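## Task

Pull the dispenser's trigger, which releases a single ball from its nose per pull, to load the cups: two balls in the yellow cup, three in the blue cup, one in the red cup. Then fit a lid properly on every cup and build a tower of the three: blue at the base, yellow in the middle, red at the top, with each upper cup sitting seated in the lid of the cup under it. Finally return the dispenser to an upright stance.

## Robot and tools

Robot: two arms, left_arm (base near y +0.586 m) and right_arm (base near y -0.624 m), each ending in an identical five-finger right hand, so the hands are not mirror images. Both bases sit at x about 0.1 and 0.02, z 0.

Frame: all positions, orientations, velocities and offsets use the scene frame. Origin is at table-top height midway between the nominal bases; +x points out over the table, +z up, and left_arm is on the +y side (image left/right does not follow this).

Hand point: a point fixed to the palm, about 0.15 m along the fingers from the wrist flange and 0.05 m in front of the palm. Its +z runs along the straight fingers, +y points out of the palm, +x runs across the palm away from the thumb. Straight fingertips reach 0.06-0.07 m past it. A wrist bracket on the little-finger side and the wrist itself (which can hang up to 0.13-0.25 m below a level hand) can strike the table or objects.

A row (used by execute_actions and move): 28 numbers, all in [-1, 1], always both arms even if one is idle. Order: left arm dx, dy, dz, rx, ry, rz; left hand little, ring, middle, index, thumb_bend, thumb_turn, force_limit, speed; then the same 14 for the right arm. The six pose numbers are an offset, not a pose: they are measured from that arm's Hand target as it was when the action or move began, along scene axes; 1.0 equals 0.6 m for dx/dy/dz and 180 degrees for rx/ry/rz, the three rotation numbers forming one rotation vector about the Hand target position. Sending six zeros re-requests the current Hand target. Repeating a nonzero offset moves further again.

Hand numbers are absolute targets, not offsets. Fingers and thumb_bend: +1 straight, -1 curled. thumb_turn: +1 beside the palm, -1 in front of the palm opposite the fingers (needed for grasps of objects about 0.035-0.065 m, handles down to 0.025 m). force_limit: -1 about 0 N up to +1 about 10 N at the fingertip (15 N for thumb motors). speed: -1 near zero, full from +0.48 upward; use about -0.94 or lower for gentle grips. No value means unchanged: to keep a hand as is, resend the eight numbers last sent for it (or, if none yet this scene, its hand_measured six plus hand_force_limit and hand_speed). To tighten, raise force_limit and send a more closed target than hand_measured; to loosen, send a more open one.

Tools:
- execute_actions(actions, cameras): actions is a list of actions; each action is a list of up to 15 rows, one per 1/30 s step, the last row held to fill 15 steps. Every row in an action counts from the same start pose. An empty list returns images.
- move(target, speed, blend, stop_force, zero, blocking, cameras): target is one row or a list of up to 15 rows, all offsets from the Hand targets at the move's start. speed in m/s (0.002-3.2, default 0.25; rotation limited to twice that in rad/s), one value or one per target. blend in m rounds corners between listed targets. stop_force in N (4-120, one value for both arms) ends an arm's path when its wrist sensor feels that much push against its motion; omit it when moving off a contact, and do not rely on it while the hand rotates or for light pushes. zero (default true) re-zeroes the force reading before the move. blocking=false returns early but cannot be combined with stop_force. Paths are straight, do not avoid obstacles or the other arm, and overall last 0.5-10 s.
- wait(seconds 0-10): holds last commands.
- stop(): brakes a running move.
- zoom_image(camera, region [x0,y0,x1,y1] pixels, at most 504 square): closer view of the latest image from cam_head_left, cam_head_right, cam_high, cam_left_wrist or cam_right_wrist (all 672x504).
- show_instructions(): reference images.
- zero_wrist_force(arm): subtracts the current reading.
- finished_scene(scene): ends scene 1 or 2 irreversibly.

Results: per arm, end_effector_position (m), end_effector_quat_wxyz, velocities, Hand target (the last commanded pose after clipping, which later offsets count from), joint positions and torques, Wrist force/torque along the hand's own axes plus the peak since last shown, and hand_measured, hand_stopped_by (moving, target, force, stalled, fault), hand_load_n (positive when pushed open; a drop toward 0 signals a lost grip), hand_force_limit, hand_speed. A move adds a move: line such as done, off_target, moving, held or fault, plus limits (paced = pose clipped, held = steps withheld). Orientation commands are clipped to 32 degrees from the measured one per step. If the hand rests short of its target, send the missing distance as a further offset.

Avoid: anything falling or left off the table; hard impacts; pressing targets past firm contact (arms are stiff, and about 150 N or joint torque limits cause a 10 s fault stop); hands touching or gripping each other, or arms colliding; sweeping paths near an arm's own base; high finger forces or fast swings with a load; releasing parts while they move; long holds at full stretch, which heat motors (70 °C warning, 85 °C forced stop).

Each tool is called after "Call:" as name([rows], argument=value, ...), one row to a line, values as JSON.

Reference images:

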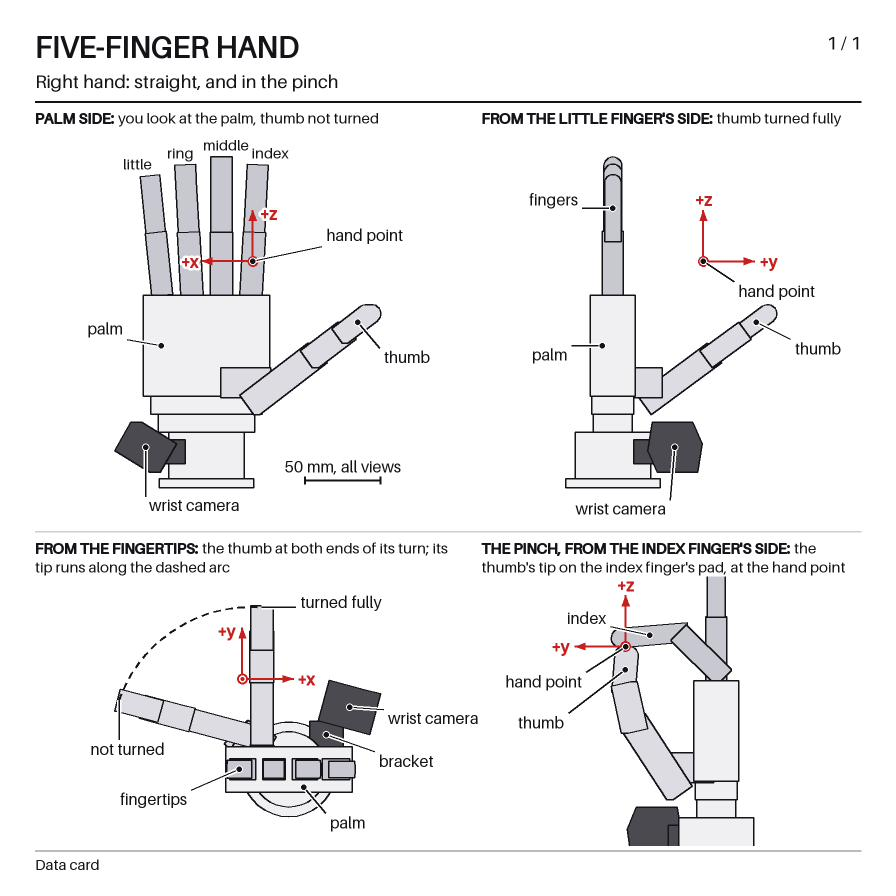

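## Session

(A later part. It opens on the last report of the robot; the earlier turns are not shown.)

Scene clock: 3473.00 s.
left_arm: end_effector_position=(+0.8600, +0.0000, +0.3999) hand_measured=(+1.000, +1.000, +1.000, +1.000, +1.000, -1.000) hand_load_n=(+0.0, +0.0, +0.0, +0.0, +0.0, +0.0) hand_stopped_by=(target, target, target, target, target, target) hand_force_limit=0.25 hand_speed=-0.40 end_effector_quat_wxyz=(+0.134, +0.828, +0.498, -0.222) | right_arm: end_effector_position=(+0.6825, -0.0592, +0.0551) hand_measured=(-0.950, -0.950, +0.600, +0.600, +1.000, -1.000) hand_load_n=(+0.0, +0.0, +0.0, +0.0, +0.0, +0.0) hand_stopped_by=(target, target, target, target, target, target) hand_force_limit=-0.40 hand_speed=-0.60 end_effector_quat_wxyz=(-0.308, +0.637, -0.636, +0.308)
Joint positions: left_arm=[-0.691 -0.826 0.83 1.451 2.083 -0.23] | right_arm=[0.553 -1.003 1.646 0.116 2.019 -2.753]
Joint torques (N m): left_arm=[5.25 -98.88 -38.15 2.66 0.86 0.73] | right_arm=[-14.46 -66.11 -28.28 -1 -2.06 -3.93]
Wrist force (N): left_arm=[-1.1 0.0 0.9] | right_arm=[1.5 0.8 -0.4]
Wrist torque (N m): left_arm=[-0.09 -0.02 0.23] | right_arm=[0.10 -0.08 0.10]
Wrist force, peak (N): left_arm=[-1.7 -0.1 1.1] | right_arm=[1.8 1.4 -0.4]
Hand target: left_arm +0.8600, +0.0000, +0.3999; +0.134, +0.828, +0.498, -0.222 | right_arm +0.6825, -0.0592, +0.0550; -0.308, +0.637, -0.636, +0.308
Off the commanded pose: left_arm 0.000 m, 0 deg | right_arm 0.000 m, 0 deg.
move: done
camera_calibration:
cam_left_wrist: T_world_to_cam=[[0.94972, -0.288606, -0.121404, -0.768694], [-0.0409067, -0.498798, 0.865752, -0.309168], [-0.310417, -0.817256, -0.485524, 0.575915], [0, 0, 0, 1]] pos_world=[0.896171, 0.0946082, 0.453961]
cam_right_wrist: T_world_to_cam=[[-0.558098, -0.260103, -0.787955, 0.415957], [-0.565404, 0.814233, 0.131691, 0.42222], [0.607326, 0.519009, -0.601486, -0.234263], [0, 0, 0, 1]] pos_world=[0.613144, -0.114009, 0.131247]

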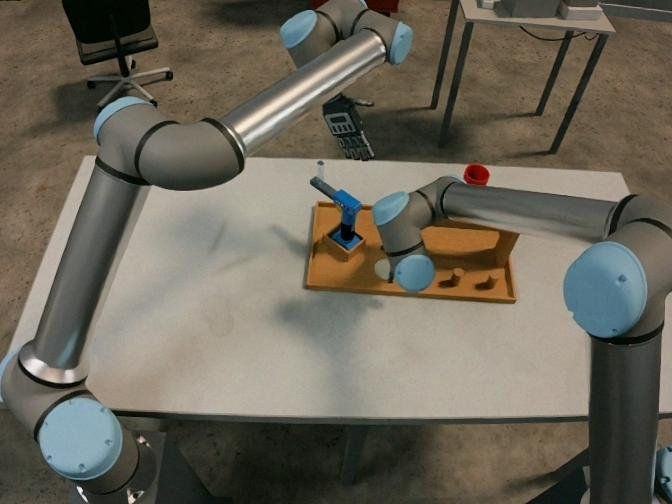

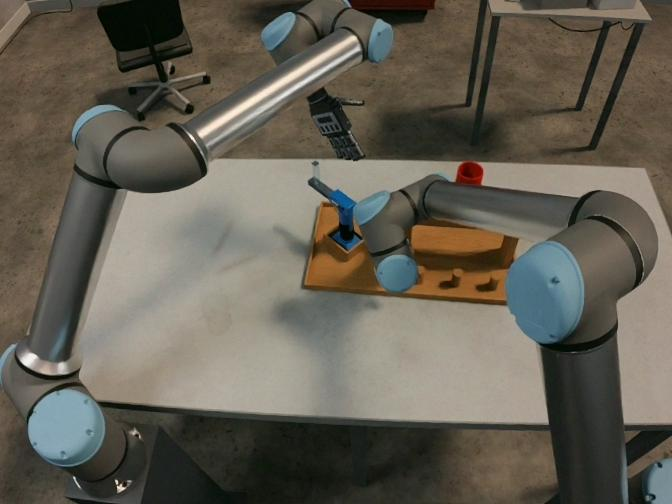

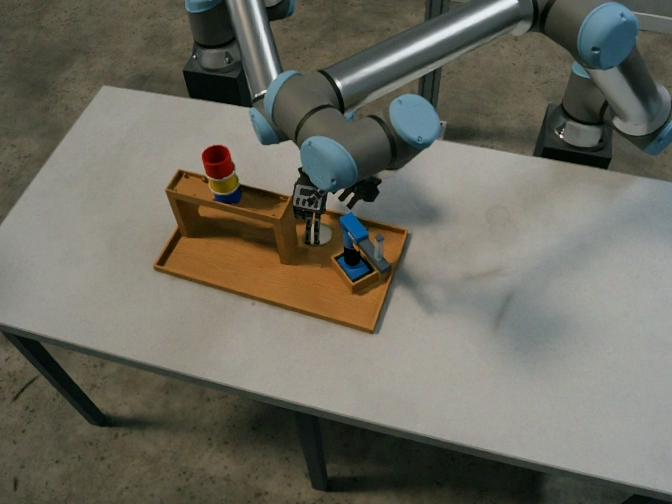

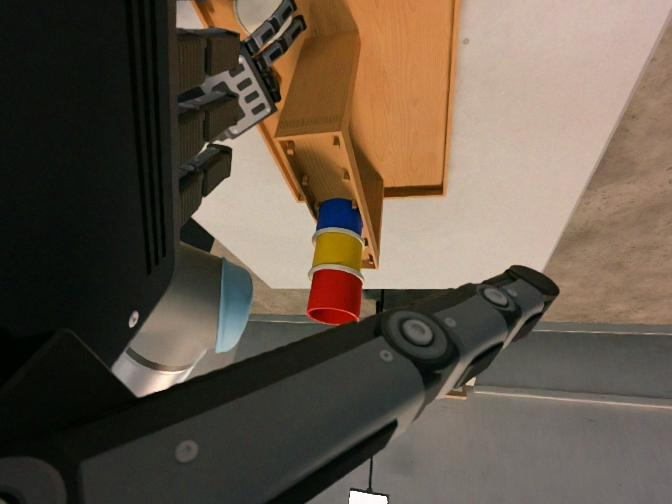

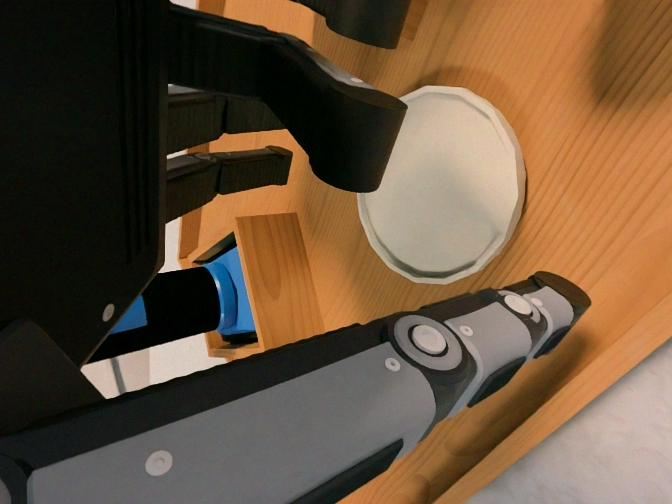

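Call:
move(target=[0,0,0,0,0,0,1,1,1,1,1,-1,0.25,-0.4,0,0,-0.035,0,0,0,-0.95,-0.95,0.6,0.6,1,-1,-0.4,-0.6], speed=0.02, stop_force=4)

Call:
move(target=[0,0,0,0,0,0,1,1,1,1,1,-1,0.25,-0.4,0,0,-0.02,0,0,0,-0.95,-0.95,0.6,0.6,1,-1,-0.4,-0.6], speed=0.006, stop_force=4, cameras=["cam_right_wrist","cam_high"])

Scene clock: 3503.30 s.
left_arm: end_effector_position=(+0.8600, +0.0000, +0.3999) hand_measured=(+1.000, +1.000, +1.000, +1.000, +1.000, -1.000) hand_load_n=(+0.0, -0.5, +0.0, +0.0, +0.0, +0.0) hand_stopped_by=(target, target, target, target, target, target) hand_force_limit=0.25 hand_speed=-0.40 end_effector_quat_wxyz=(+0.134, +0.828, +0.498, -0.222) | right_arm: end_effector_position=(+0.6825, -0.0592, +0.0340) hand_measured=(-0.950, -0.950, +0.600, +0.600, +1.000, -1.000) hand_load_n=(+0.0, +0.0, +0.0, +0.0, +0.5, +0.0) hand_stopped_by=(target, target, target, target, target, target) hand_force_limit=-0.40 hand_speed=-0.60 end_effector_quat_wxyz=(-0.308, +0.637, -0.636, +0.308)
Joint positions: left_arm=[-0.691 -0.826 0.83 1.451 2.083 -0.23] | right_arm=[0.553 -0.982 1.656 0.085 2.019 -2.753]
Joint torques (N m): left_arm=[3.33 -100.37 -38.88 2.92 1.21 0.84] | right_arm=[3.37 -68.3 -27.33 -1.32 -1.16 -2.6]
Wrist force (N): left_arm=[-1.3 0.3 1.0] | right_arm=[1.4 1.0 0.3]
Wrist torque (N m): left_arm=[-0.05 0.00 0.23] | right_arm=[0.12 -0.10 0.11]
Wrist force, peak (N): left_arm=[-1.7 0.5 0.7] | right_arm=[1.5 1.8 -0.1]
Hand target: left_arm +0.8600, +0.0000, +0.3999; +0.134, +0.828, +0.498, -0.222 | right_arm +0.6825, -0.0592, +0.0340; -0.308, +0.637, -0.636, +0.308
Off the commanded pose: left_arm 0.000 m, 0 deg | right_arm 0.000 m, 0 deg.
move: done

Scene clock: 3506.20 s.
left_arm: end_effector_position=(+0.8600, +0.0000, +0.3999) hand_measured=(+1.000, +1.000, +1.000, +1.000, +1.000, -1.000) hand_load_n=(+0.0, +0.0, +0.0, +0.0, +0.0, +0.0) hand_stopped_by=(target, target, target, target, target, target) hand_force_limit=0.25 hand_speed=-0.40 end_effector_quat_wxyz=(+0.134, +0.828, +0.498, -0.222) | right_arm: end_effector_position=(+0.6825, -0.0592, +0.0237) hand_measured=(-0.950, -0.950, +0.600, +0.600, +1.000, -1.000) hand_load_n=(-0.5, +0.0, +0.5, +0.0, +0.0, +0.0) hand_stopped_by=(target, target, target, target, target, target) hand_force_limit=-0.40 hand_speed=-0.60 end_effector_quat_wxyz=(-0.308, +0.637, -0.636, +0.308)
Joint positions: left_arm=[-0.691 -0.826 0.83 1.451 2.083 -0.23] | right_arm=[0.553 -0.971 1.66 0.07 2.019 -2.753]
Joint torques (N m): left_arm=[6.12 -99.57 -38.5 2.84 0.8 0.96] | right_arm=[3.05 -83.54 -34.21 4.22 -0.99 -2.63]
Wrist force (N): left_arm=[-1.1 0.1 0.9] | right_arm=[1.3 -2.1 -4.6]
Wrist torque (N m): left_arm=[-0.08 -0.02 0.23] | right_arm=[0.37 0.05 0.04]
Wrist force, peak (N): left_arm=[-1.7 0.0 0.9] | right_arm=[2.2 -3.9 -8.4]
Hand target: left_arm +0.8600, +0.0000, +0.3999; +0.134, +0.828, +0.498, -0.222 | right_arm +0.6825, -0.0592, +0.0237; -0.308, +0.637, -0.636, +0.308 (not the last commanded pose)
Off the commanded pose: left_arm 0.000 m, 0 deg | right_arm 0.002 m, 0 deg.
move: contact (right_arm)
camera_calibration:
cam_right_wrist: T_world_to_cam=[[-0.558098, -0.260103, -0.787955, 0.391215], [-0.565404, 0.814233, 0.131691, 0.426355], [0.607326, 0.519009, -0.601486, -0.25315], [0, 0, 0, 1]] pos_world=[0.613144, -0.114009, 0.0998467]
Images, in order (width x height): cam_high 672x504, cam_right_wrist 672x504.

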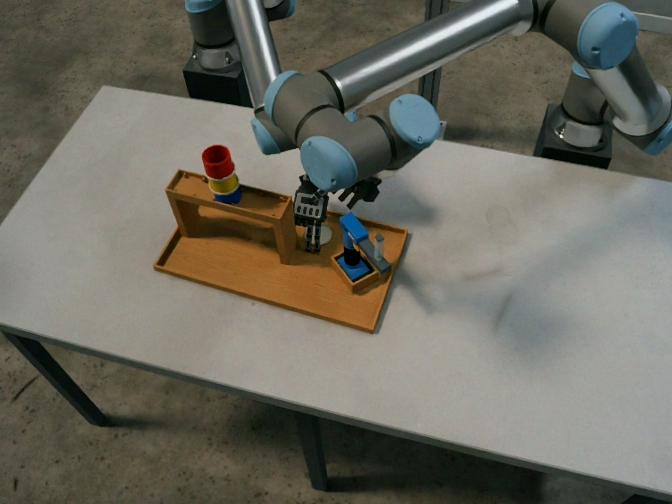

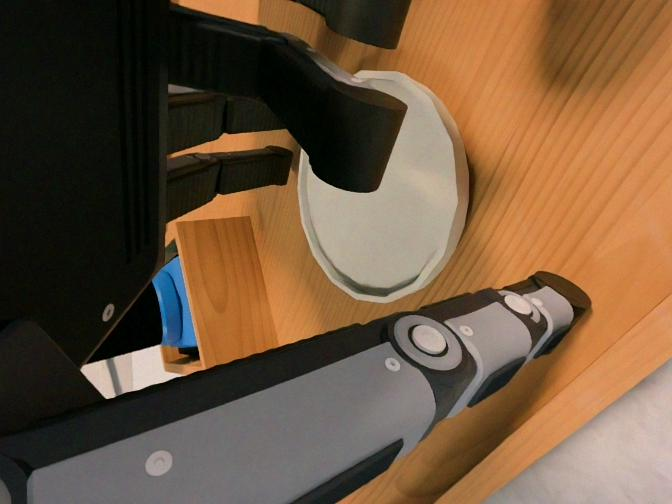

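Call:
move(target=[0,0,0,0,0,0,1,1,1,1,1,-1,0.25,-0.4,0,0,0.0082,0,0,0,-0.95,-0.95,0.6,0.6,1,-1,-0.4,-0.6], speed=0.02)

Call:
execute_actions([
  [[0,0,0,0,0,0,1,1,1,1,1,-1,0.25,-0.4,0,0,0,0,0,0,-0.95,-0.95,0.05,0.05,1,-1,-0.5,-0.9]],
  [[0,0,0,0,0,0,1,1,1,1,1,-1,0.25,-0.4,0,0,0,0,0,0,-0.95,-0.95,0.05,0.05,1,-1,-0.5,-0.9]],
  [[0,0,0,0,0,0,1,1,1,1,1,-1,0.25,-0.4,0,0,0,0,0,0,-0.95,-0.95,0.05,0.05,1,-1,-0.5,-0.9]],
  [[0,0,0,0,0,0,1,1,1,1,1,-1,0.25,-0.4,0,0,0,0,0,0,-0.95,-0.95,0.05,0.05,1,-1,-0.5,-0.9]],
  [[0,0,0,0,0,0,1,1,1,1,1,-1,0.25,-0.4,0,0,0,0,0,0,-0.95,-0.95,0.05,0.05,1,-1,-0.5,-0.9]],
  [[0,0,0,0,0,0,1,1,1,1,1,-1,0.25,-0.4,0,0,0,0,0,0,-0.95,-0.95,0.05,0.05,1,-1,-0.5,-0.9]],
], cameras=["cam_right_wrist","cam_high"])

Scene clock: 3531.47 s.
left_arm: end_effector_position=(+0.8600, +0.0000, +0.3999) hand_measured=(+1.000, +1.000, +1.000, +1.000, +1.000, -1.000) hand_load_n=(+0.0, +0.0, +0.0, +0.0, +0.0, +0.0) hand_stopped_by=(target, target, target, target, target, target) hand_force_limit=0.25 hand_speed=-0.40 end_effector_quat_wxyz=(+0.134, +0.828, +0.498, -0.222) | right_arm: end_effector_position=(+0.6825, -0.0592, +0.0285) hand_measured=(-0.950, -0.950, +0.600, +0.600, +1.000, -1.000) hand_load_n=(+0.5, +0.0, +0.0, +0.0, +0.0, +0.0) hand_stopped_by=(target, target, target, target, target, target) hand_force_limit=-0.40 hand_speed=-0.60 end_effector_quat_wxyz=(-0.308, +0.637, -0.636, +0.308)
Joint positions: left_arm=[-0.691 -0.826 0.83 1.451 2.083 -0.23] | right_arm=[0.553 -0.976 1.658 0.077 2.019 -2.753]
Joint torques (N m): left_arm=[4.79 -99.91 -37.87 2.9 1.07 1.02] | right_arm=[-0.23 -89.8 -40.34 4.42 -1.72 -3.09]
Wrist force (N): left_arm=[-1.4 0.5 0.9] | right_arm=[1.0 0.9 -0.6]
Wrist torque (N m): left_arm=[-0.03 0.01 0.23] | right_arm=[0.16 -0.02 0.09]
Wrist force, peak (N): left_arm=[-1.6 0.0 1.0] | right_arm=[1.8 -1.6 -5.3]
Hand target: left_arm +0.8600, +0.0000, +0.3999; +0.134, +0.828, +0.498, -0.222 | right_arm +0.6825, -0.0592, +0.0287; -0.308, +0.637, -0.636, +0.308
Off the commanded pose: left_arm 0.000 m, 0 deg | right_arm 0.000 m, 0 deg.
move: done

Scene clock: 3534.67 s.
left_arm: end_effector_position=(+0.8600, +0.0000, +0.3999) hand_measured=(+1.000, +1.000, +1.000, +1.000, +1.000, -1.000) hand_load_n=(+0.0, +0.0, +0.0, +0.0, +0.0, +0.0) hand_stopped_by=(target, target, target, target, target, target) hand_force_limit=0.25 hand_speed=-0.40 end_effector_quat_wxyz=(+0.134, +0.828, +0.498, -0.222) | right_arm: end_effector_position=(+0.6825, -0.0592, +0.0287) hand_measured=(-0.950, -0.950, +0.406, +0.154, +1.000, -1.000) hand_load_n=(+0.0, +0.0, +3.0, +3.5, +0.5, -0.5) hand_stopped_by=(target, target, force, force, target, target) hand_force_limit=-0.50 hand_speed=-0.90 end_effector_quat_wxyz=(-0.308, +0.637, -0.636, +0.308)
Joint positions: left_arm=[-0.691 -0.826 0.83 1.451 2.083 -0.23] | right_arm=[0.553 -0.976 1.658 0.077 2.019 -2.753]
Joint torques (N m): left_arm=[4.58 -101.97 -38.48 2.78 0.49 1.03] | right_arm=[-1.63 -67.44 -26.47 4.18 -1.96 -2.85]
Wrist force (N): left_arm=[-1.4 0.3 0.8] | right_arm=[1.2 -2.8 -0.9]
Wrist torque (N m): left_arm=[-0.05 0.02 0.22] | right_arm=[0.34 0.00 0.01]
Wrist force, peak (N): left_arm=[-1.5 -0.2 1.1] | right_arm=[1.8 -3.3 -1.0]
Hand target: left_arm +0.8600, +0.0000, +0.3999; +0.134, +0.828, +0.498, -0.222 | right_arm +0.6825, -0.0592, +0.0287; -0.308, +0.637, -0.636, +0.308
Off the commanded pose: left_arm 0.000 m, 0 deg | right_arm 0.000 m, 0 deg.
camera_calibration:
cam_right_wrist: T_world_to_cam=[[-0.558098, -0.260103, -0.787955, 0.395076], [-0.565404, 0.814233, 0.131691, 0.42571], [0.607326, 0.519009, -0.601486, -0.250203], [0, 0, 0, 1]] pos_world=[0.613144, -0.114009, 0.104747]
Images, in order (width x height): cam_high 672x504, cam_right_wrist 672x504.

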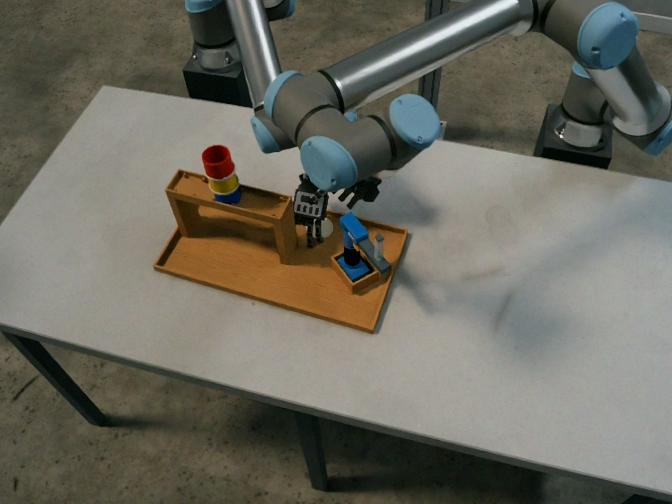

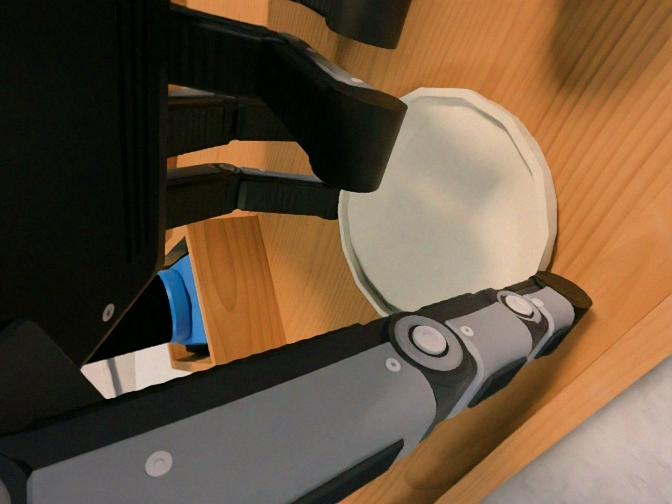

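Call:
move(target=[0,0,0,0,0,0,1,1,1,1,1,-1,0.25,-0.4,0,0,0.0075,0,0,0,-0.95,-0.95,0.05,0.05,1,-1,-0.5,-0.9], speed=0.01, cameras=["cam_right_wrist","cam_high"])

Scene clock: 3547.73 s.
left_arm: end_effector_position=(+0.8600, +0.0000, +0.3999) hand_measured=(+1.000, +1.000, +1.000, +1.000, +1.000, -1.000) hand_load_n=(+0.0, +0.0, +0.0, +0.0, +0.0, +0.0) hand_stopped_by=(target, target, target, target, target, target) hand_force_limit=0.25 hand_speed=-0.40 end_effector_quat_wxyz=(+0.134, +0.828, +0.498, -0.222) | right_arm: end_effector_position=(+0.6825, -0.0592, +0.0330) hand_measured=(-0.950, -0.950, +0.406, +0.154, +1.000, -1.000) hand_load_n=(+0.0, +0.0, +0.0, +4.0, +0.5, -0.5) hand_stopped_by=(target, target, force, force, target, target) hand_force_limit=-0.50 hand_speed=-0.90 end_effector_quat_wxyz=(-0.308, +0.637, -0.636, +0.308)
Joint positions: left_arm=[-0.691 -0.826 0.83 1.451 2.083 -0.23] | right_arm=[0.553 -0.981 1.656 0.084 2.019 -2.753]
Joint torques (N m): left_arm=[6.16 -99.71 -37.32 2.75 1.05 0.95] | right_arm=[2.29 -84.52 -40.75 4.11 -1.82 -2.88]
Wrist force (N): left_arm=[-1.1 0.0 1.0] | right_arm=[1.2 1.3 -0.3]
Wrist torque (N m): left_arm=[-0.11 -0.02 0.22] | right_arm=[0.19 -0.03 0.11]
Wrist force, peak (N): left_arm=[-1.6 0.0 1.1] | right_arm=[2.1 -2.9 -1.2]
Hand target: left_arm +0.8600, +0.0000, +0.3999; +0.134, +0.828, +0.498, -0.222 | right_arm +0.6825, -0.0592, +0.0332; -0.308, +0.637, -0.636, +0.308
Off the commanded pose: left_arm 0.000 m, 0 deg | right_arm 0.000 m, 0 deg.
move: done
camera_calibration:
cam_right_wrist: T_world_to_cam=[[-0.558098, -0.260103, -0.787955, 0.398543], [-0.565404, 0.814233, 0.131691, 0.42513], [0.607326, 0.519009, -0.601486, -0.247556], [0, 0, 0, 1]] pos_world=[0.613144, -0.114009, 0.109147]
Images, in order (width x height): cam_high 672x504, cam_right_wrist 672x504.

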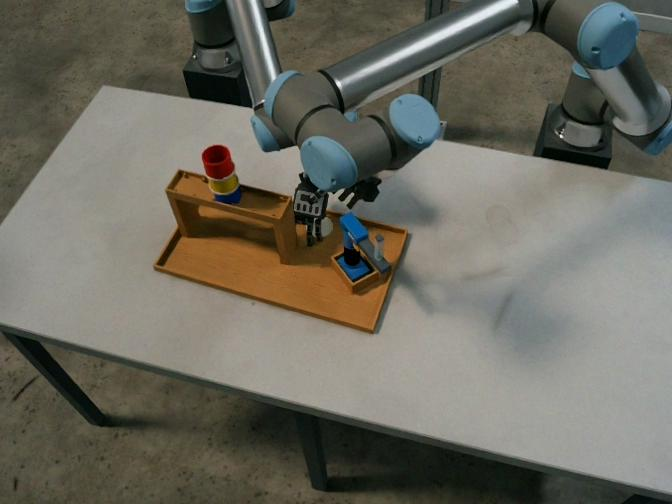

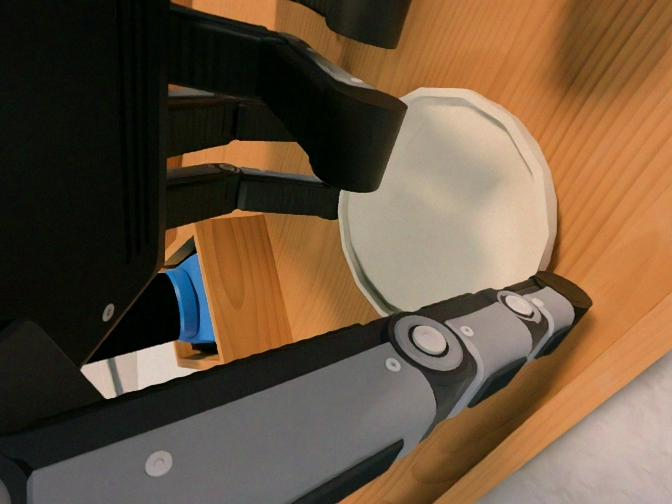

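Call:
move(target=[0,0,0,0,0,0,1,1,1,1,1,-1,0.25,-0.4,0,0,0.01,0,0,0,-0.95,-0.95,0.05,0.05,1,-1,-0.5,-0.9], speed=0.015)

Call:
execute_actions([
  [[0,0,0,0,0,0,1,1,1,1,1,-1,0.25,-0.4,0,0,0,0,0,0,-0.95,-0.95,0.1,0.05,1,-1,-0.65,-0.94]],
  [[0,0,0,0,0,0,1,1,1,1,1,-1,0.25,-0.4,0,0,0,0,0,0,-0.95,-0.95,0.1,0.05,1,-1,-0.65,-0.94]],
  [[0,0,0,0,0,0,1,1,1,1,1,-1,0.25,-0.4,0,0,0,0,0,0,-0.95,-0.95,0.1,0.05,1,-1,-0.65,-0.94]],
  [[0,0,0,0,0,0,1,1,1,1,1,-1,0.25,-0.4,0,0,0,0,0,0,-0.95,-0.95,0.1,0.05,1,-1,-0.65,-0.94]],
], cameras=["cam_right_wrist","cam_high"])

Scene clock: 3555.83 s.
left_arm: end_effector_position=(+0.8600, +0.0000, +0.3999) hand_measured=(+1.000, +1.000, +1.000, +1.000, +1.000, -1.000) hand_load_n=(+0.0, +0.0, +0.0, +0.0, +0.0, +0.0) hand_stopped_by=(target, target, target, target, target, target) hand_force_limit=0.25 hand_speed=-0.40 end_effector_quat_wxyz=(+0.134, +0.828, +0.498, -0.222) | right_arm: end_effector_position=(+0.6825, -0.0592, +0.0391) hand_measured=(-0.950, -0.950, +0.406, +0.154, +1.000, -1.000) hand_load_n=(+0.0, +0.0, +0.0, +4.0, +0.5, -0.5) hand_stopped_by=(target, target, force, force, target, target) hand_force_limit=-0.50 hand_speed=-0.90 end_effector_quat_wxyz=(-0.308, +0.637, -0.636, +0.308)
Joint positions: left_arm=[-0.691 -0.826 0.83 1.451 2.083 -0.23] | right_arm=[0.553 -0.987 1.653 0.093 2.019 -2.753]
Joint torques (N m): left_arm=[4 -99.39 -38.08 2.73 1.22 0.57] | right_arm=[2.54 -90.89 -41.65 4.42 -2.07 -4.12]
Wrist force (N): left_arm=[-1.4 0.0 0.7] | right_arm=[1.5 0.9 -0.2]
Wrist torque (N m): left_arm=[-0.08 0.02 0.21] | right_arm=[0.13 -0.09 0.11]
Wrist force, peak (N): left_arm=[-1.7 0.2 1.0] | right_arm=[1.9 1.3 0.0]
Hand target: left_arm +0.8600, +0.0000, +0.3999; +0.134, +0.828, +0.498, -0.222 | right_arm +0.6825, -0.0592, +0.0392; -0.308, +0.637, -0.636, +0.308
Off the commanded pose: left_arm 0.000 m, 0 deg | right_arm 0.000 m, 0 deg.
move: done

Scene clock: 3558.03 s.
left_arm: end_effector_position=(+0.8600, +0.0000, +0.3999) hand_measured=(+1.000, +1.000, +1.000, +1.000, +1.000, -1.000) hand_load_n=(+0.0, +0.0, +0.0, +0.0, +0.0, +0.0) hand_stopped_by=(target, target, target, target, target, target) hand_force_limit=0.25 hand_speed=-0.40 end_effector_quat_wxyz=(+0.134, +0.828, +0.498, -0.222) | right_arm: end_effector_position=(+0.6825, -0.0592, +0.0392) hand_measured=(-0.950, -0.950, +0.182, +0.154, +1.000, -1.000) hand_load_n=(+0.0, +0.0, +3.5, +2.5, +1.0, +0.0) hand_stopped_by=(target, target, force, force, target, target) hand_force_limit=-0.65 hand_speed=-0.94 end_effector_quat_wxyz=(-0.308, +0.637, -0.636, +0.308)
Joint positions: left_arm=[-0.691 -0.826 0.83 1.451 2.083 -0.23] | right_arm=[0.553 -0.987 1.653 0.093 2.019 -2.753]
Joint torques (N m): left_arm=[6.05 -101.48 -37.55 3.27 0.74 1.14] | right_arm=[0.32 -86.54 -41.12 4.66 -2.1 -2.67]
Wrist force (N): left_arm=[-1.5 0.2 0.9] | right_arm=[1.0 0.8 -0.2]
Wrist torque (N m): left_arm=[-0.07 0.04 0.21] | right_arm=[0.11 -0.01 0.07]
Wrist force, peak (N): left_arm=[-1.5 0.2 1.2] | right_arm=[1.6 1.7 0.0]
Hand target: left_arm +0.8600, +0.0000, +0.3999; +0.134, +0.828, +0.498, -0.222 | right_arm +0.6825, -0.0592, +0.0392; -0.308, +0.637, -0.636, +0.308
Off the commanded pose: left_arm 0.000 m, 0 deg | right_arm 0.000 m, 0 deg.
camera_calibration:
cam_right_wrist: T_world_to_cam=[[-0.558098, -0.260103, -0.787955, 0.403349], [-0.565404, 0.814233, 0.131691, 0.424327], [0.607326, 0.519009, -0.601486, -0.243887], [0, 0, 0, 1]] pos_world=[0.613144, -0.114009, 0.115247]
Images, in order (width x height): cam_high 672x504, cam_right_wrist 672x504.

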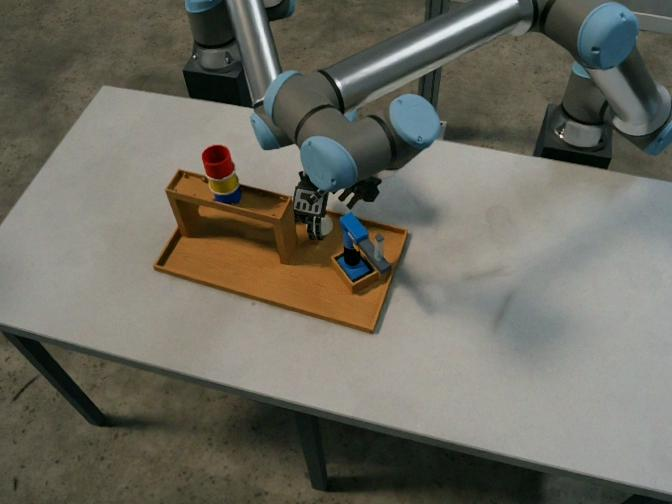

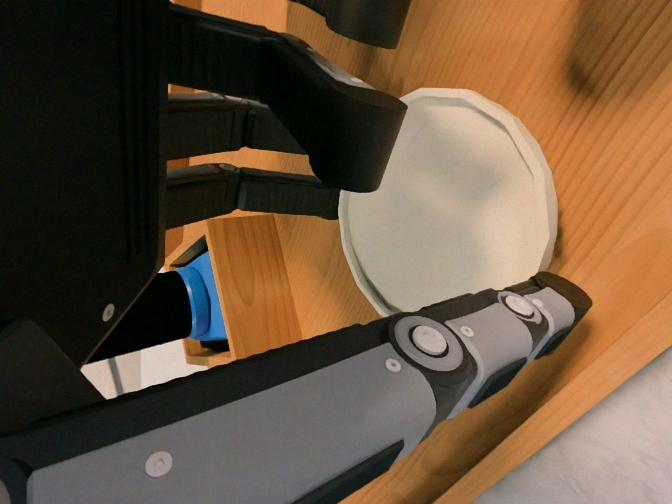

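Call:
move([
  [0,0,0,0,0,0,1,1,1,1,1,-1,0.25,-0.4,-0.0375,-0.018,0.135,0,0,0,-0.95,-0.95,0.1,0.05,1,-1,-0.65,-0.94],
  [0,0,0,0,0,0,1,1,1,1,1,-1,0.25,-0.4,-0.0375,-0.1013,0.435,0,0,0,-0.95,-0.95,0.1,0.05,1,-1,-0.65,-0.94],
  [0,0,0,0,0,0,1,1,1,1,1,-1,0.25,-0.4,0.0292,-0.3285,0.6683,0,0,0,-0.95,-0.95,0.1,0.05,1,-1,-0.65,-0.94],
  [0,0,0,0,0,0,1,1,1,1,1,-1,0.25,-0.4,0.1402,-0.3285,0.635,0,0,0,-0.95,-0.95,0.1,0.05,1,-1,-0.65,-0.94],
  [0,0,0,0,0,0,1,1,1,1,1,-1,0.25,-0.4,0.1402,-0.3285,0.5847,0,0,0,-0.95,-0.95,0.1,0.05,1,-1,-0.65,-0.94],
], speed=[0.06,0.1,0.12,0.1,0.06], blend=[0.01,0.03,0.03,0.01,0], cameras=["all"])

Call:
zoom_image(camera="cam_left_wrist", region=[240, 170, 460, 420])

Call:
zoom_image(camera="cam_head_left", region=[410, 110, 530, 230])

Call:
zoom_image(camera="cam_head_right", region=[410, 110, 530, 230])

Call:
zoom_image(camera="cam_high", region=[150, 80, 290, 220])

Call:
zoom_image(camera="cam_right_wrist", region=[300, 60, 660, 400])

Scene clock: 3591.37 s.
left_arm: end_effector_position=(+0.8600, +0.0000, +0.3999) hand_measured=(+1.000, +1.000, +1.000, +1.000, +1.000, -1.000) hand_load_n=(+0.0, +0.0, +0.0, +0.0, +0.0, +0.0) hand_stopped_by=(target, target, target, target, target, target) hand_force_limit=0.25 hand_speed=-0.40 end_effector_quat_wxyz=(+0.134, +0.828, +0.498, -0.222) | right_arm: end_effector_position=(+0.7666, -0.2563, +0.3901) hand_measured=(-0.950, -0.950, +0.182, +0.154, +1.000, -1.000) hand_load_n=(+0.0, +0.0, +3.5, +2.5, +1.0, +0.0) hand_stopped_by=(target, target, force, force, target, target) hand_force_limit=-0.65 hand_speed=-0.94 end_effector_quat_wxyz=(-0.308, +0.637, -0.636, +0.308)
Joint positions: left_arm=[-0.691 -0.826 0.83 1.451 2.083 -0.23] | right_arm=[0.234 -1.318 1.456 0.549 1.779 -2.976]
Joint torques (N m): left_arm=[6.52 -100.93 -36.4 2.84 0.95 1.18] | right_arm=[-13.95 -49.33 -37.86 -1.37 -2.42 -3.38]
Wrist force (N): left_arm=[-1.3 0.2 1.1] | right_arm=[1.5 1.3 0.2]
Wrist torque (N m): left_arm=[-0.09 0.00 0.22] | right_arm=[0.13 -0.17 0.10]
Wrist force, peak (N): left_arm=[-1.6 0.2 1.2] | right_arm=[1.9 1.4 -0.5]
Hand target: left_arm +0.8600, +0.0000, +0.3999; +0.134, +0.828, +0.498, -0.222 | right_arm +0.7666, -0.2563, +0.3900; -0.308, +0.637, -0.636, +0.308
Off the commanded pose: left_arm 0.000 m, 0 deg | right_arm 0.000 m, 0 deg.
move: done
camera_calibration:
cam_left_wrist: T_world_to_cam=[[0.94972, -0.288606, -0.121404, -0.768694], [-0.0409067, -0.498798, 0.865752, -0.309168], [-0.310417, -0.817256, -0.485524, 0.575915], [0, 0, 0, 1]] pos_world=[0.896171, 0.0946082, 0.453961]
cam_right_wrist: T_world_to_cam=[[-0.558098, -0.260103, -0.787955, 0.675512], [-0.565404, 0.814233, 0.131691, 0.586152], [0.607326, 0.519009, -0.601486, 0.0183951], [0, 0, 0, 1]] pos_world=[0.697244, -0.311109, 0.466147]

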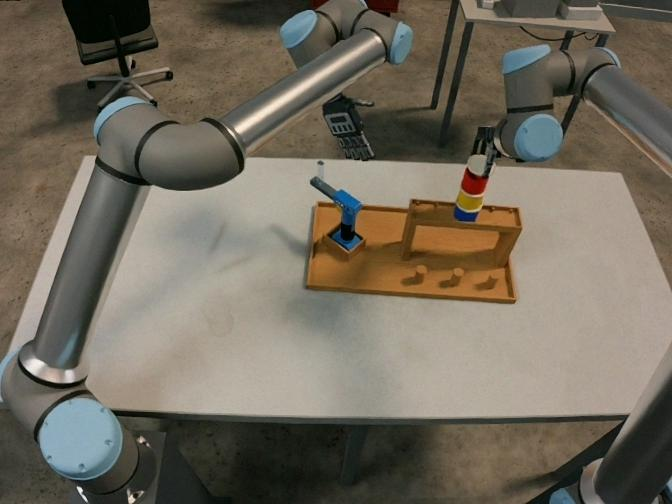

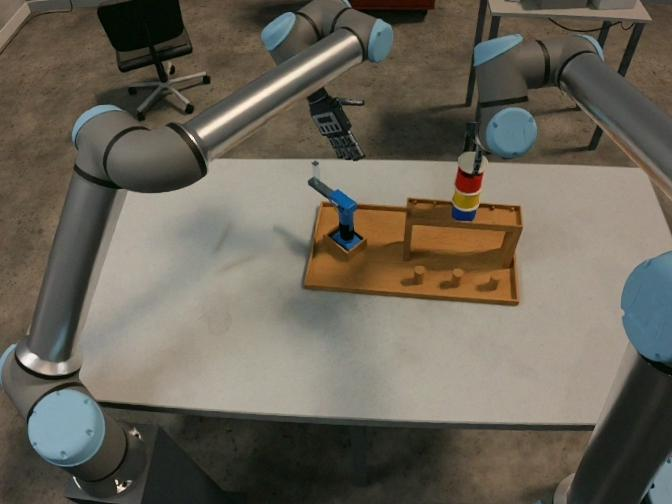

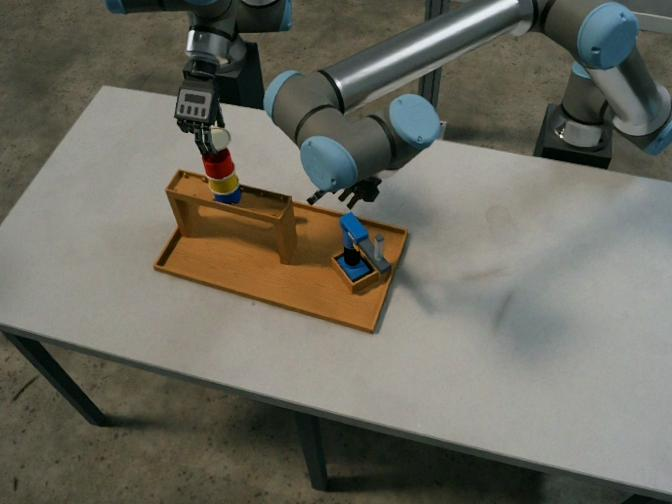

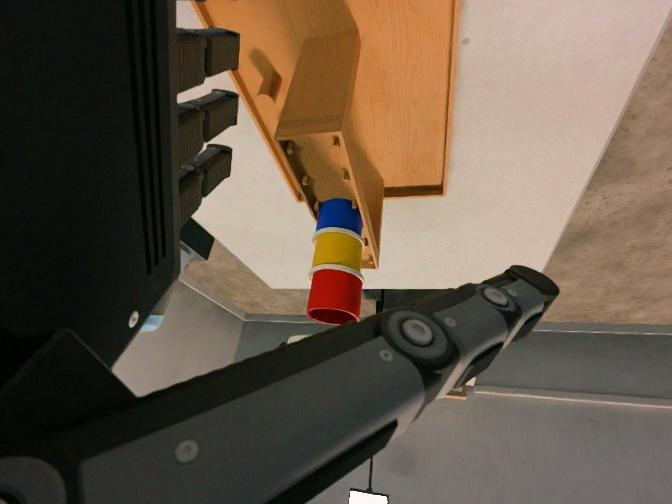

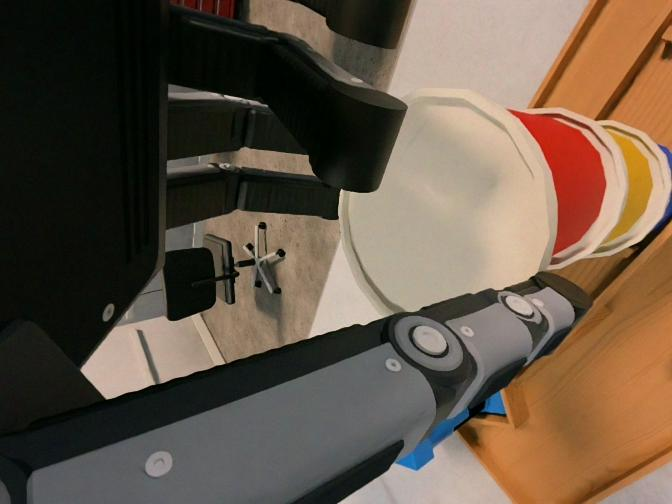

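Scaled by 2.016 from the camera's 672x504 image, which has a finer 960x720 frame.

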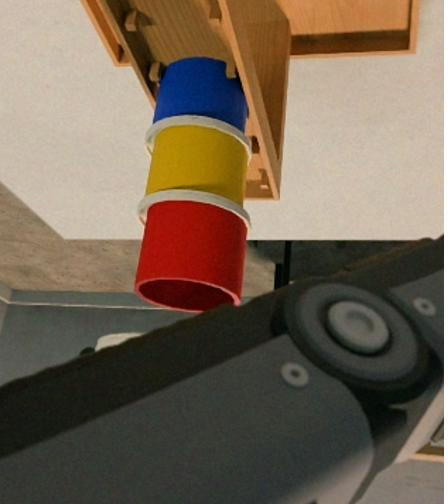

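Scaled by 4.200 from the camera's 672x504 image, which has a finer 960x720 frame.

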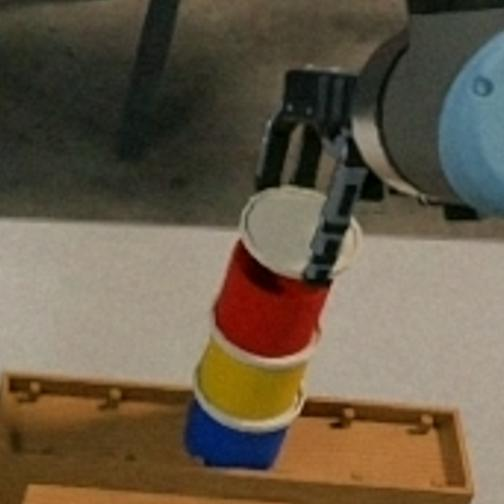

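Scaled by 4.200 from the camera's 672x504 image, which has a finer 960x720 frame.

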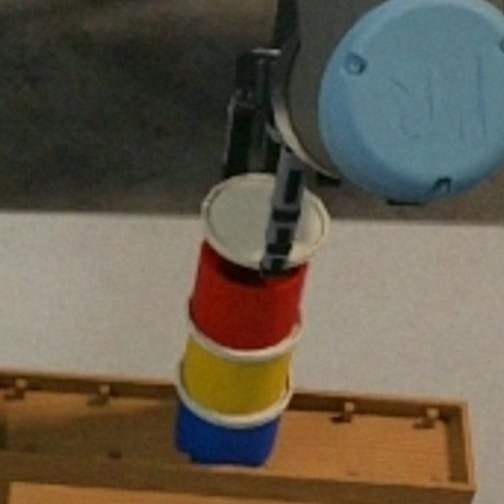

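Scaled by 3.600 from the camera's 672x504 image, which has a finer 960x720 frame.

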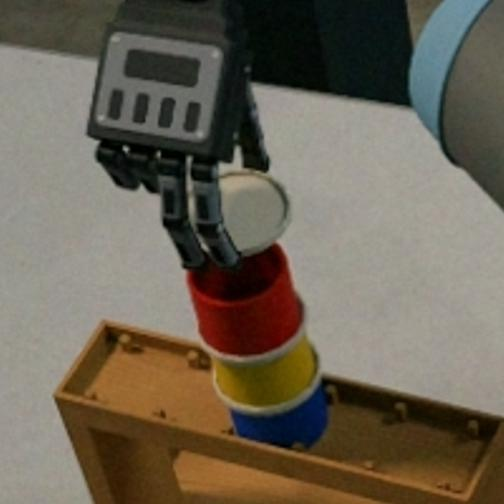

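Scaled by 1.400 from the camera's 672x504 image, which has a finer 960x720 frame.

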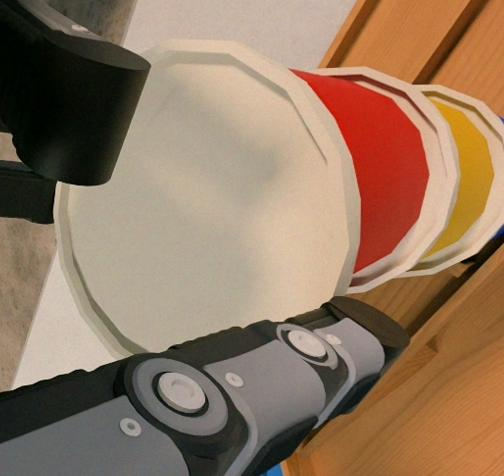

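Call:
move(target=[0,0,0.1,0,0,0,1,1,1,1,1,-1,0.25,-0.4,0,0,0,0,0,0,-0.95,-0.95,0.1,0.05,1,-1,-0.65,-0.94], speed=0.1, cameras=["cam_left_wrist"])

Call:
zoom_image(camera="cam_left_wrist", region=[260, 120, 440, 340])

Scene clock: 3610.20 s.
left_arm: end_effector_position=(+0.8600, +0.0000, +0.4599) hand_measured=(+1.000, +1.000, +1.000, +1.000, +1.000, -1.000) hand_load_n=(+0.0, +0.0, +0.0, +0.0, +0.0, +0.0) hand_stopped_by=(target, target, target, target, target, target) hand_force_limit=0.25 hand_speed=-0.40 end_effector_quat_wxyz=(+0.134, +0.828, +0.498, -0.222) | right_arm: end_effector_position=(+0.7666, -0.2563, +0.3900) hand_measured=(-0.950, -0.950, +0.182, +0.154, +1.000, -1.000) hand_load_n=(+0.0, +0.5, +3.5, +2.5, +1.0, +0.0) hand_stopped_by=(target, target, force, force, target, target) hand_force_limit=-0.65 hand_speed=-0.94 end_effector_quat_wxyz=(-0.308, +0.637, -0.636, +0.308)
Joint positions: left_arm=[-0.691 -0.819 0.712 1.562 2.083 -0.23] | right_arm=[0.234 -1.318 1.456 0.548 1.779 -2.976]
Joint torques (N m): left_arm=[-2.41 -93.1 -52.21 5.71 0.59 2.42] | right_arm=[-15.65 -52.59 -36.91 -1.51 -2.13 -3.24]
Wrist force (N): left_arm=[-1.2 -0.1 0.6] | right_arm=[1.4 0.7 0.1]
Wrist torque (N m): left_arm=[-0.09 0.00 0.10] | right_arm=[0.05 -0.14 0.06]
Wrist force, peak (N): left_arm=[-1.6 0.1 1.0] | right_arm=[1.6 1.6 -0.1]
Hand target: left_arm +0.8600, +0.0000, +0.4599; +0.134, +0.828, +0.498, -0.222 | right_arm +0.7666, -0.2563, +0.3900; -0.308, +0.637, -0.636, +0.308
Off the commanded pose: left_arm 0.000 m, 0 deg | right_arm 0.000 m, 0 deg.
move: done
camera_calibration:
cam_left_wrist: T_world_to_cam=[[0.949719, -0.28862, -0.121379, -0.761432], [-0.0409343, -0.49879, 0.865756, -0.361005], [-0.310417, -0.817256, -0.485524, 0.604998], [0, 0, 0, 1]] pos_world=[0.896171, 0.0946081, 0.513861]
Images, in order (width x height): cam_left_wrist 672x504.

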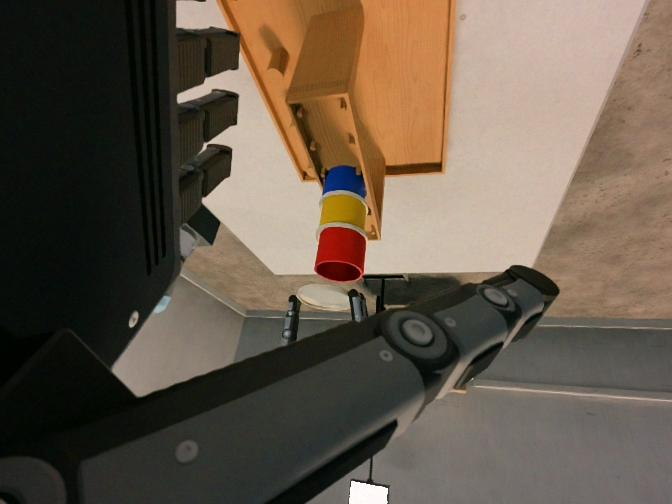

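Scaled by 2.291 from the camera's 672x504 image, which has a finer 960x720 frame.

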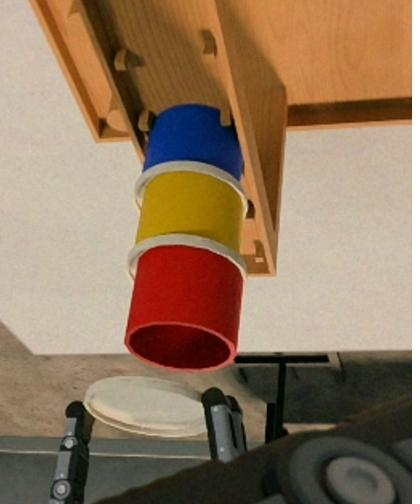

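Call:
zoom_image(camera="cam_left_wrist", region=[280, 220, 400, 330])

Call:
zoom_image(camera="cam_head_left", region=[450, 130, 510, 190])

Call:
zoom_image(camera="cam_high", region=[180, 110, 250, 180])

Scaled by 4.200 from the camera's 672x504 image, which has a finer 960x720 frame.

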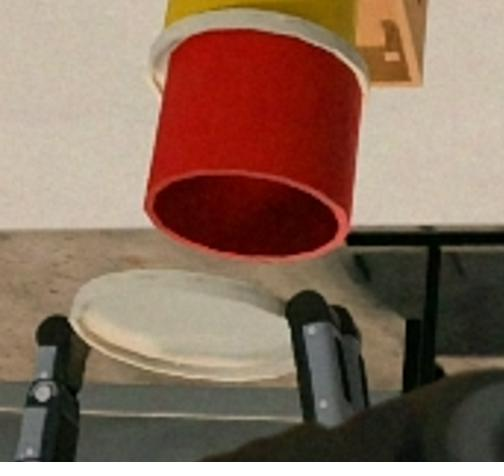

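This scene's latest camera images include none from cam_head_left. They are from: cam_left_wrist. cam_head_left's image comes with the result of a call that names it in "cameras".

This scene's latest camera images include none from cam_high. They are from: cam_left_wrist. cam_high's image comes with the result of a call that names it in "cameras".

Call:
execute_actions(actions=[], cameras=["cam_head_left","cam_head_right","cam_high"])

Call:
zoom_image(camera="cam_head_left", region=[445, 140, 505, 230])

Call:
zoom_image(camera="cam_head_right", region=[440, 140, 500, 230])

Call:
zoom_image(camera="cam_high", region=[180, 110, 260, 220])

Scene clock: 3693.63 s.
left_arm: end_effector_position=(+0.8600, +0.0000, +0.4599) hand_measured=(+1.000, +1.000, +1.000, +1.000, +1.000, -1.000) hand_load_n=(-0.5, +0.0, +0.0, +0.0, +0.0, +0.0) hand_stopped_by=(target, target, target, target, target, target) hand_force_limit=0.25 hand_speed=-0.40 end_effector_quat_wxyz=(+0.134, +0.828, +0.498, -0.222) | right_arm: end_effector_position=(+0.7666, -0.2563, +0.3900) hand_measured=(-0.950, -0.950, +0.182, +0.154, +1.000, -1.000) hand_load_n=(+0.0, +0.0, +3.5, +2.5, +1.0, +0.5) hand_stopped_by=(target, target, force, force, target, target) hand_force_limit=-0.65 hand_speed=-0.94 end_effector_quat_wxyz=(-0.308, +0.637, -0.636, +0.308)
Joint positions: left_arm=[-0.691 -0.819 0.712 1.562 2.083 -0.23] | right_arm=[0.234 -1.318 1.456 0.548 1.779 -2.976]
Joint velocities: within noise
Joint torques (N m): left_arm=[-14.86 -104.84 -48.82 5.36 -1.48 -0.1] | right_arm=[-10.26 -65.95 -38.17 -1.17 -2.07 -3.42]
Motor temperatures (°C): left_arm=[24 30 33 33 29 31] | right_arm=[23 29 35 30 31 30]
Wrist force (N): left_arm=[-1.2 0.2 0.8] | right_arm=[0.8 1.5 0.2]
Wrist torque (N m): left_arm=[-0.06 -0.01 0.11] | right_arm=[0.17 -0.05 0.06]
Wrist force, peak (N): left_arm=[-1.6 0.2 1.0] | right_arm=[1.9 1.5 0.2]
Hand target: left_arm +0.8600, +0.0000, +0.4599; +0.134, +0.828, +0.498, -0.222 | right_arm +0.7666, -0.2563, +0.3900; -0.308, +0.637, -0.636, +0.308
Off the commanded pose: left_arm 0.000 m, 0 deg | right_arm 0.000 m, 0 deg.
Images, in order (width x height): cam_head_left 672x504, cam_head_right 672x504, cam_high 672x504.

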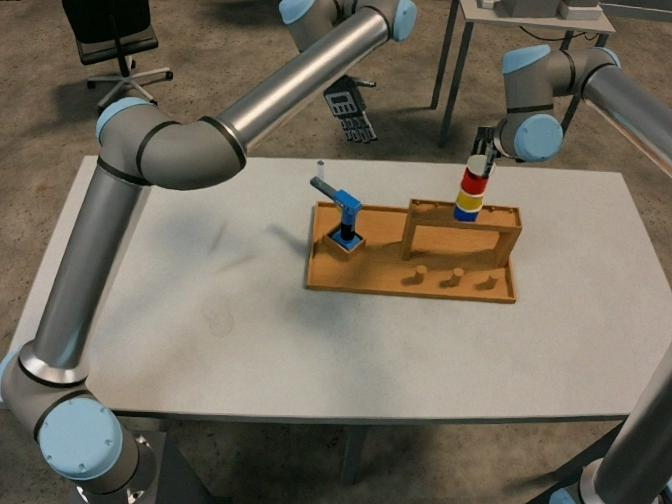

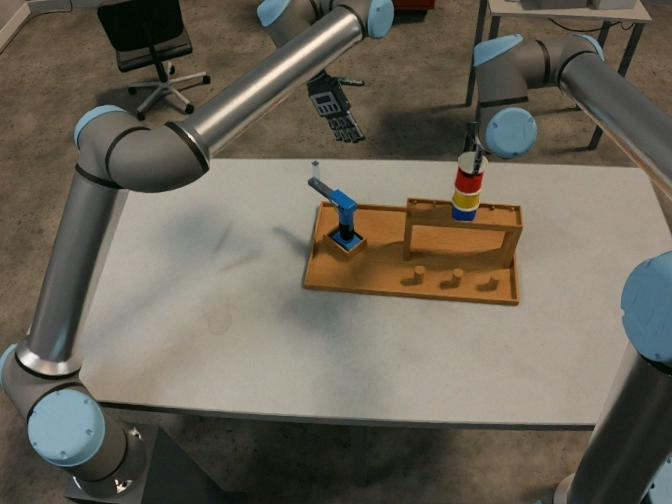

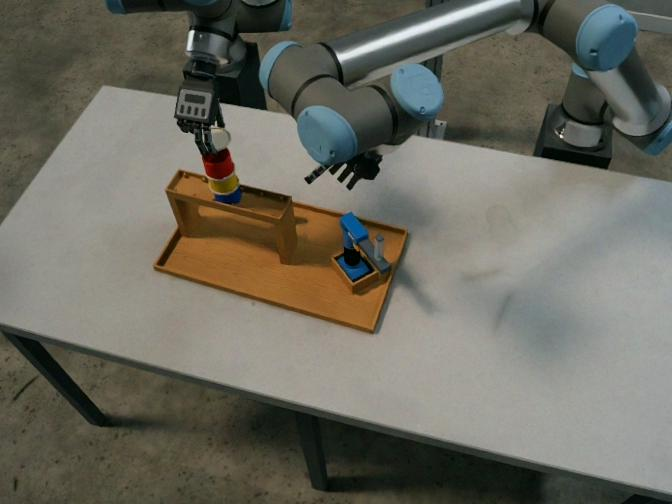

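Scaled by 5.600 from the camera's 672x504 image, which has a finer 960x720 frame.

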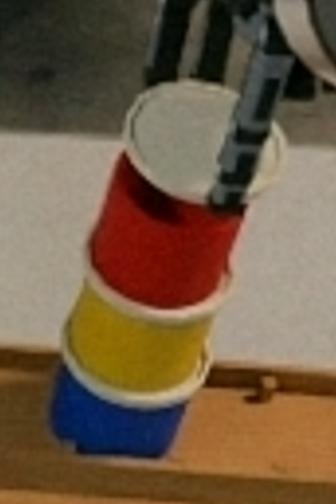

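Scaled by 5.600 from the camera's 672x504 image, which has a finer 960x720 frame.

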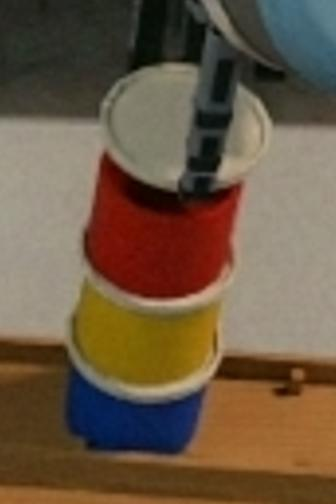

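Scaled by 4.582 from the camera's 672x504 image, which has a finer 960x720 frame.

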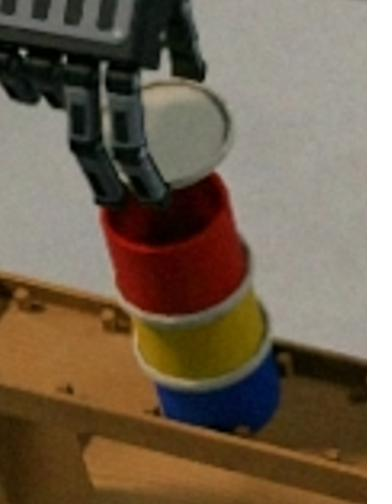

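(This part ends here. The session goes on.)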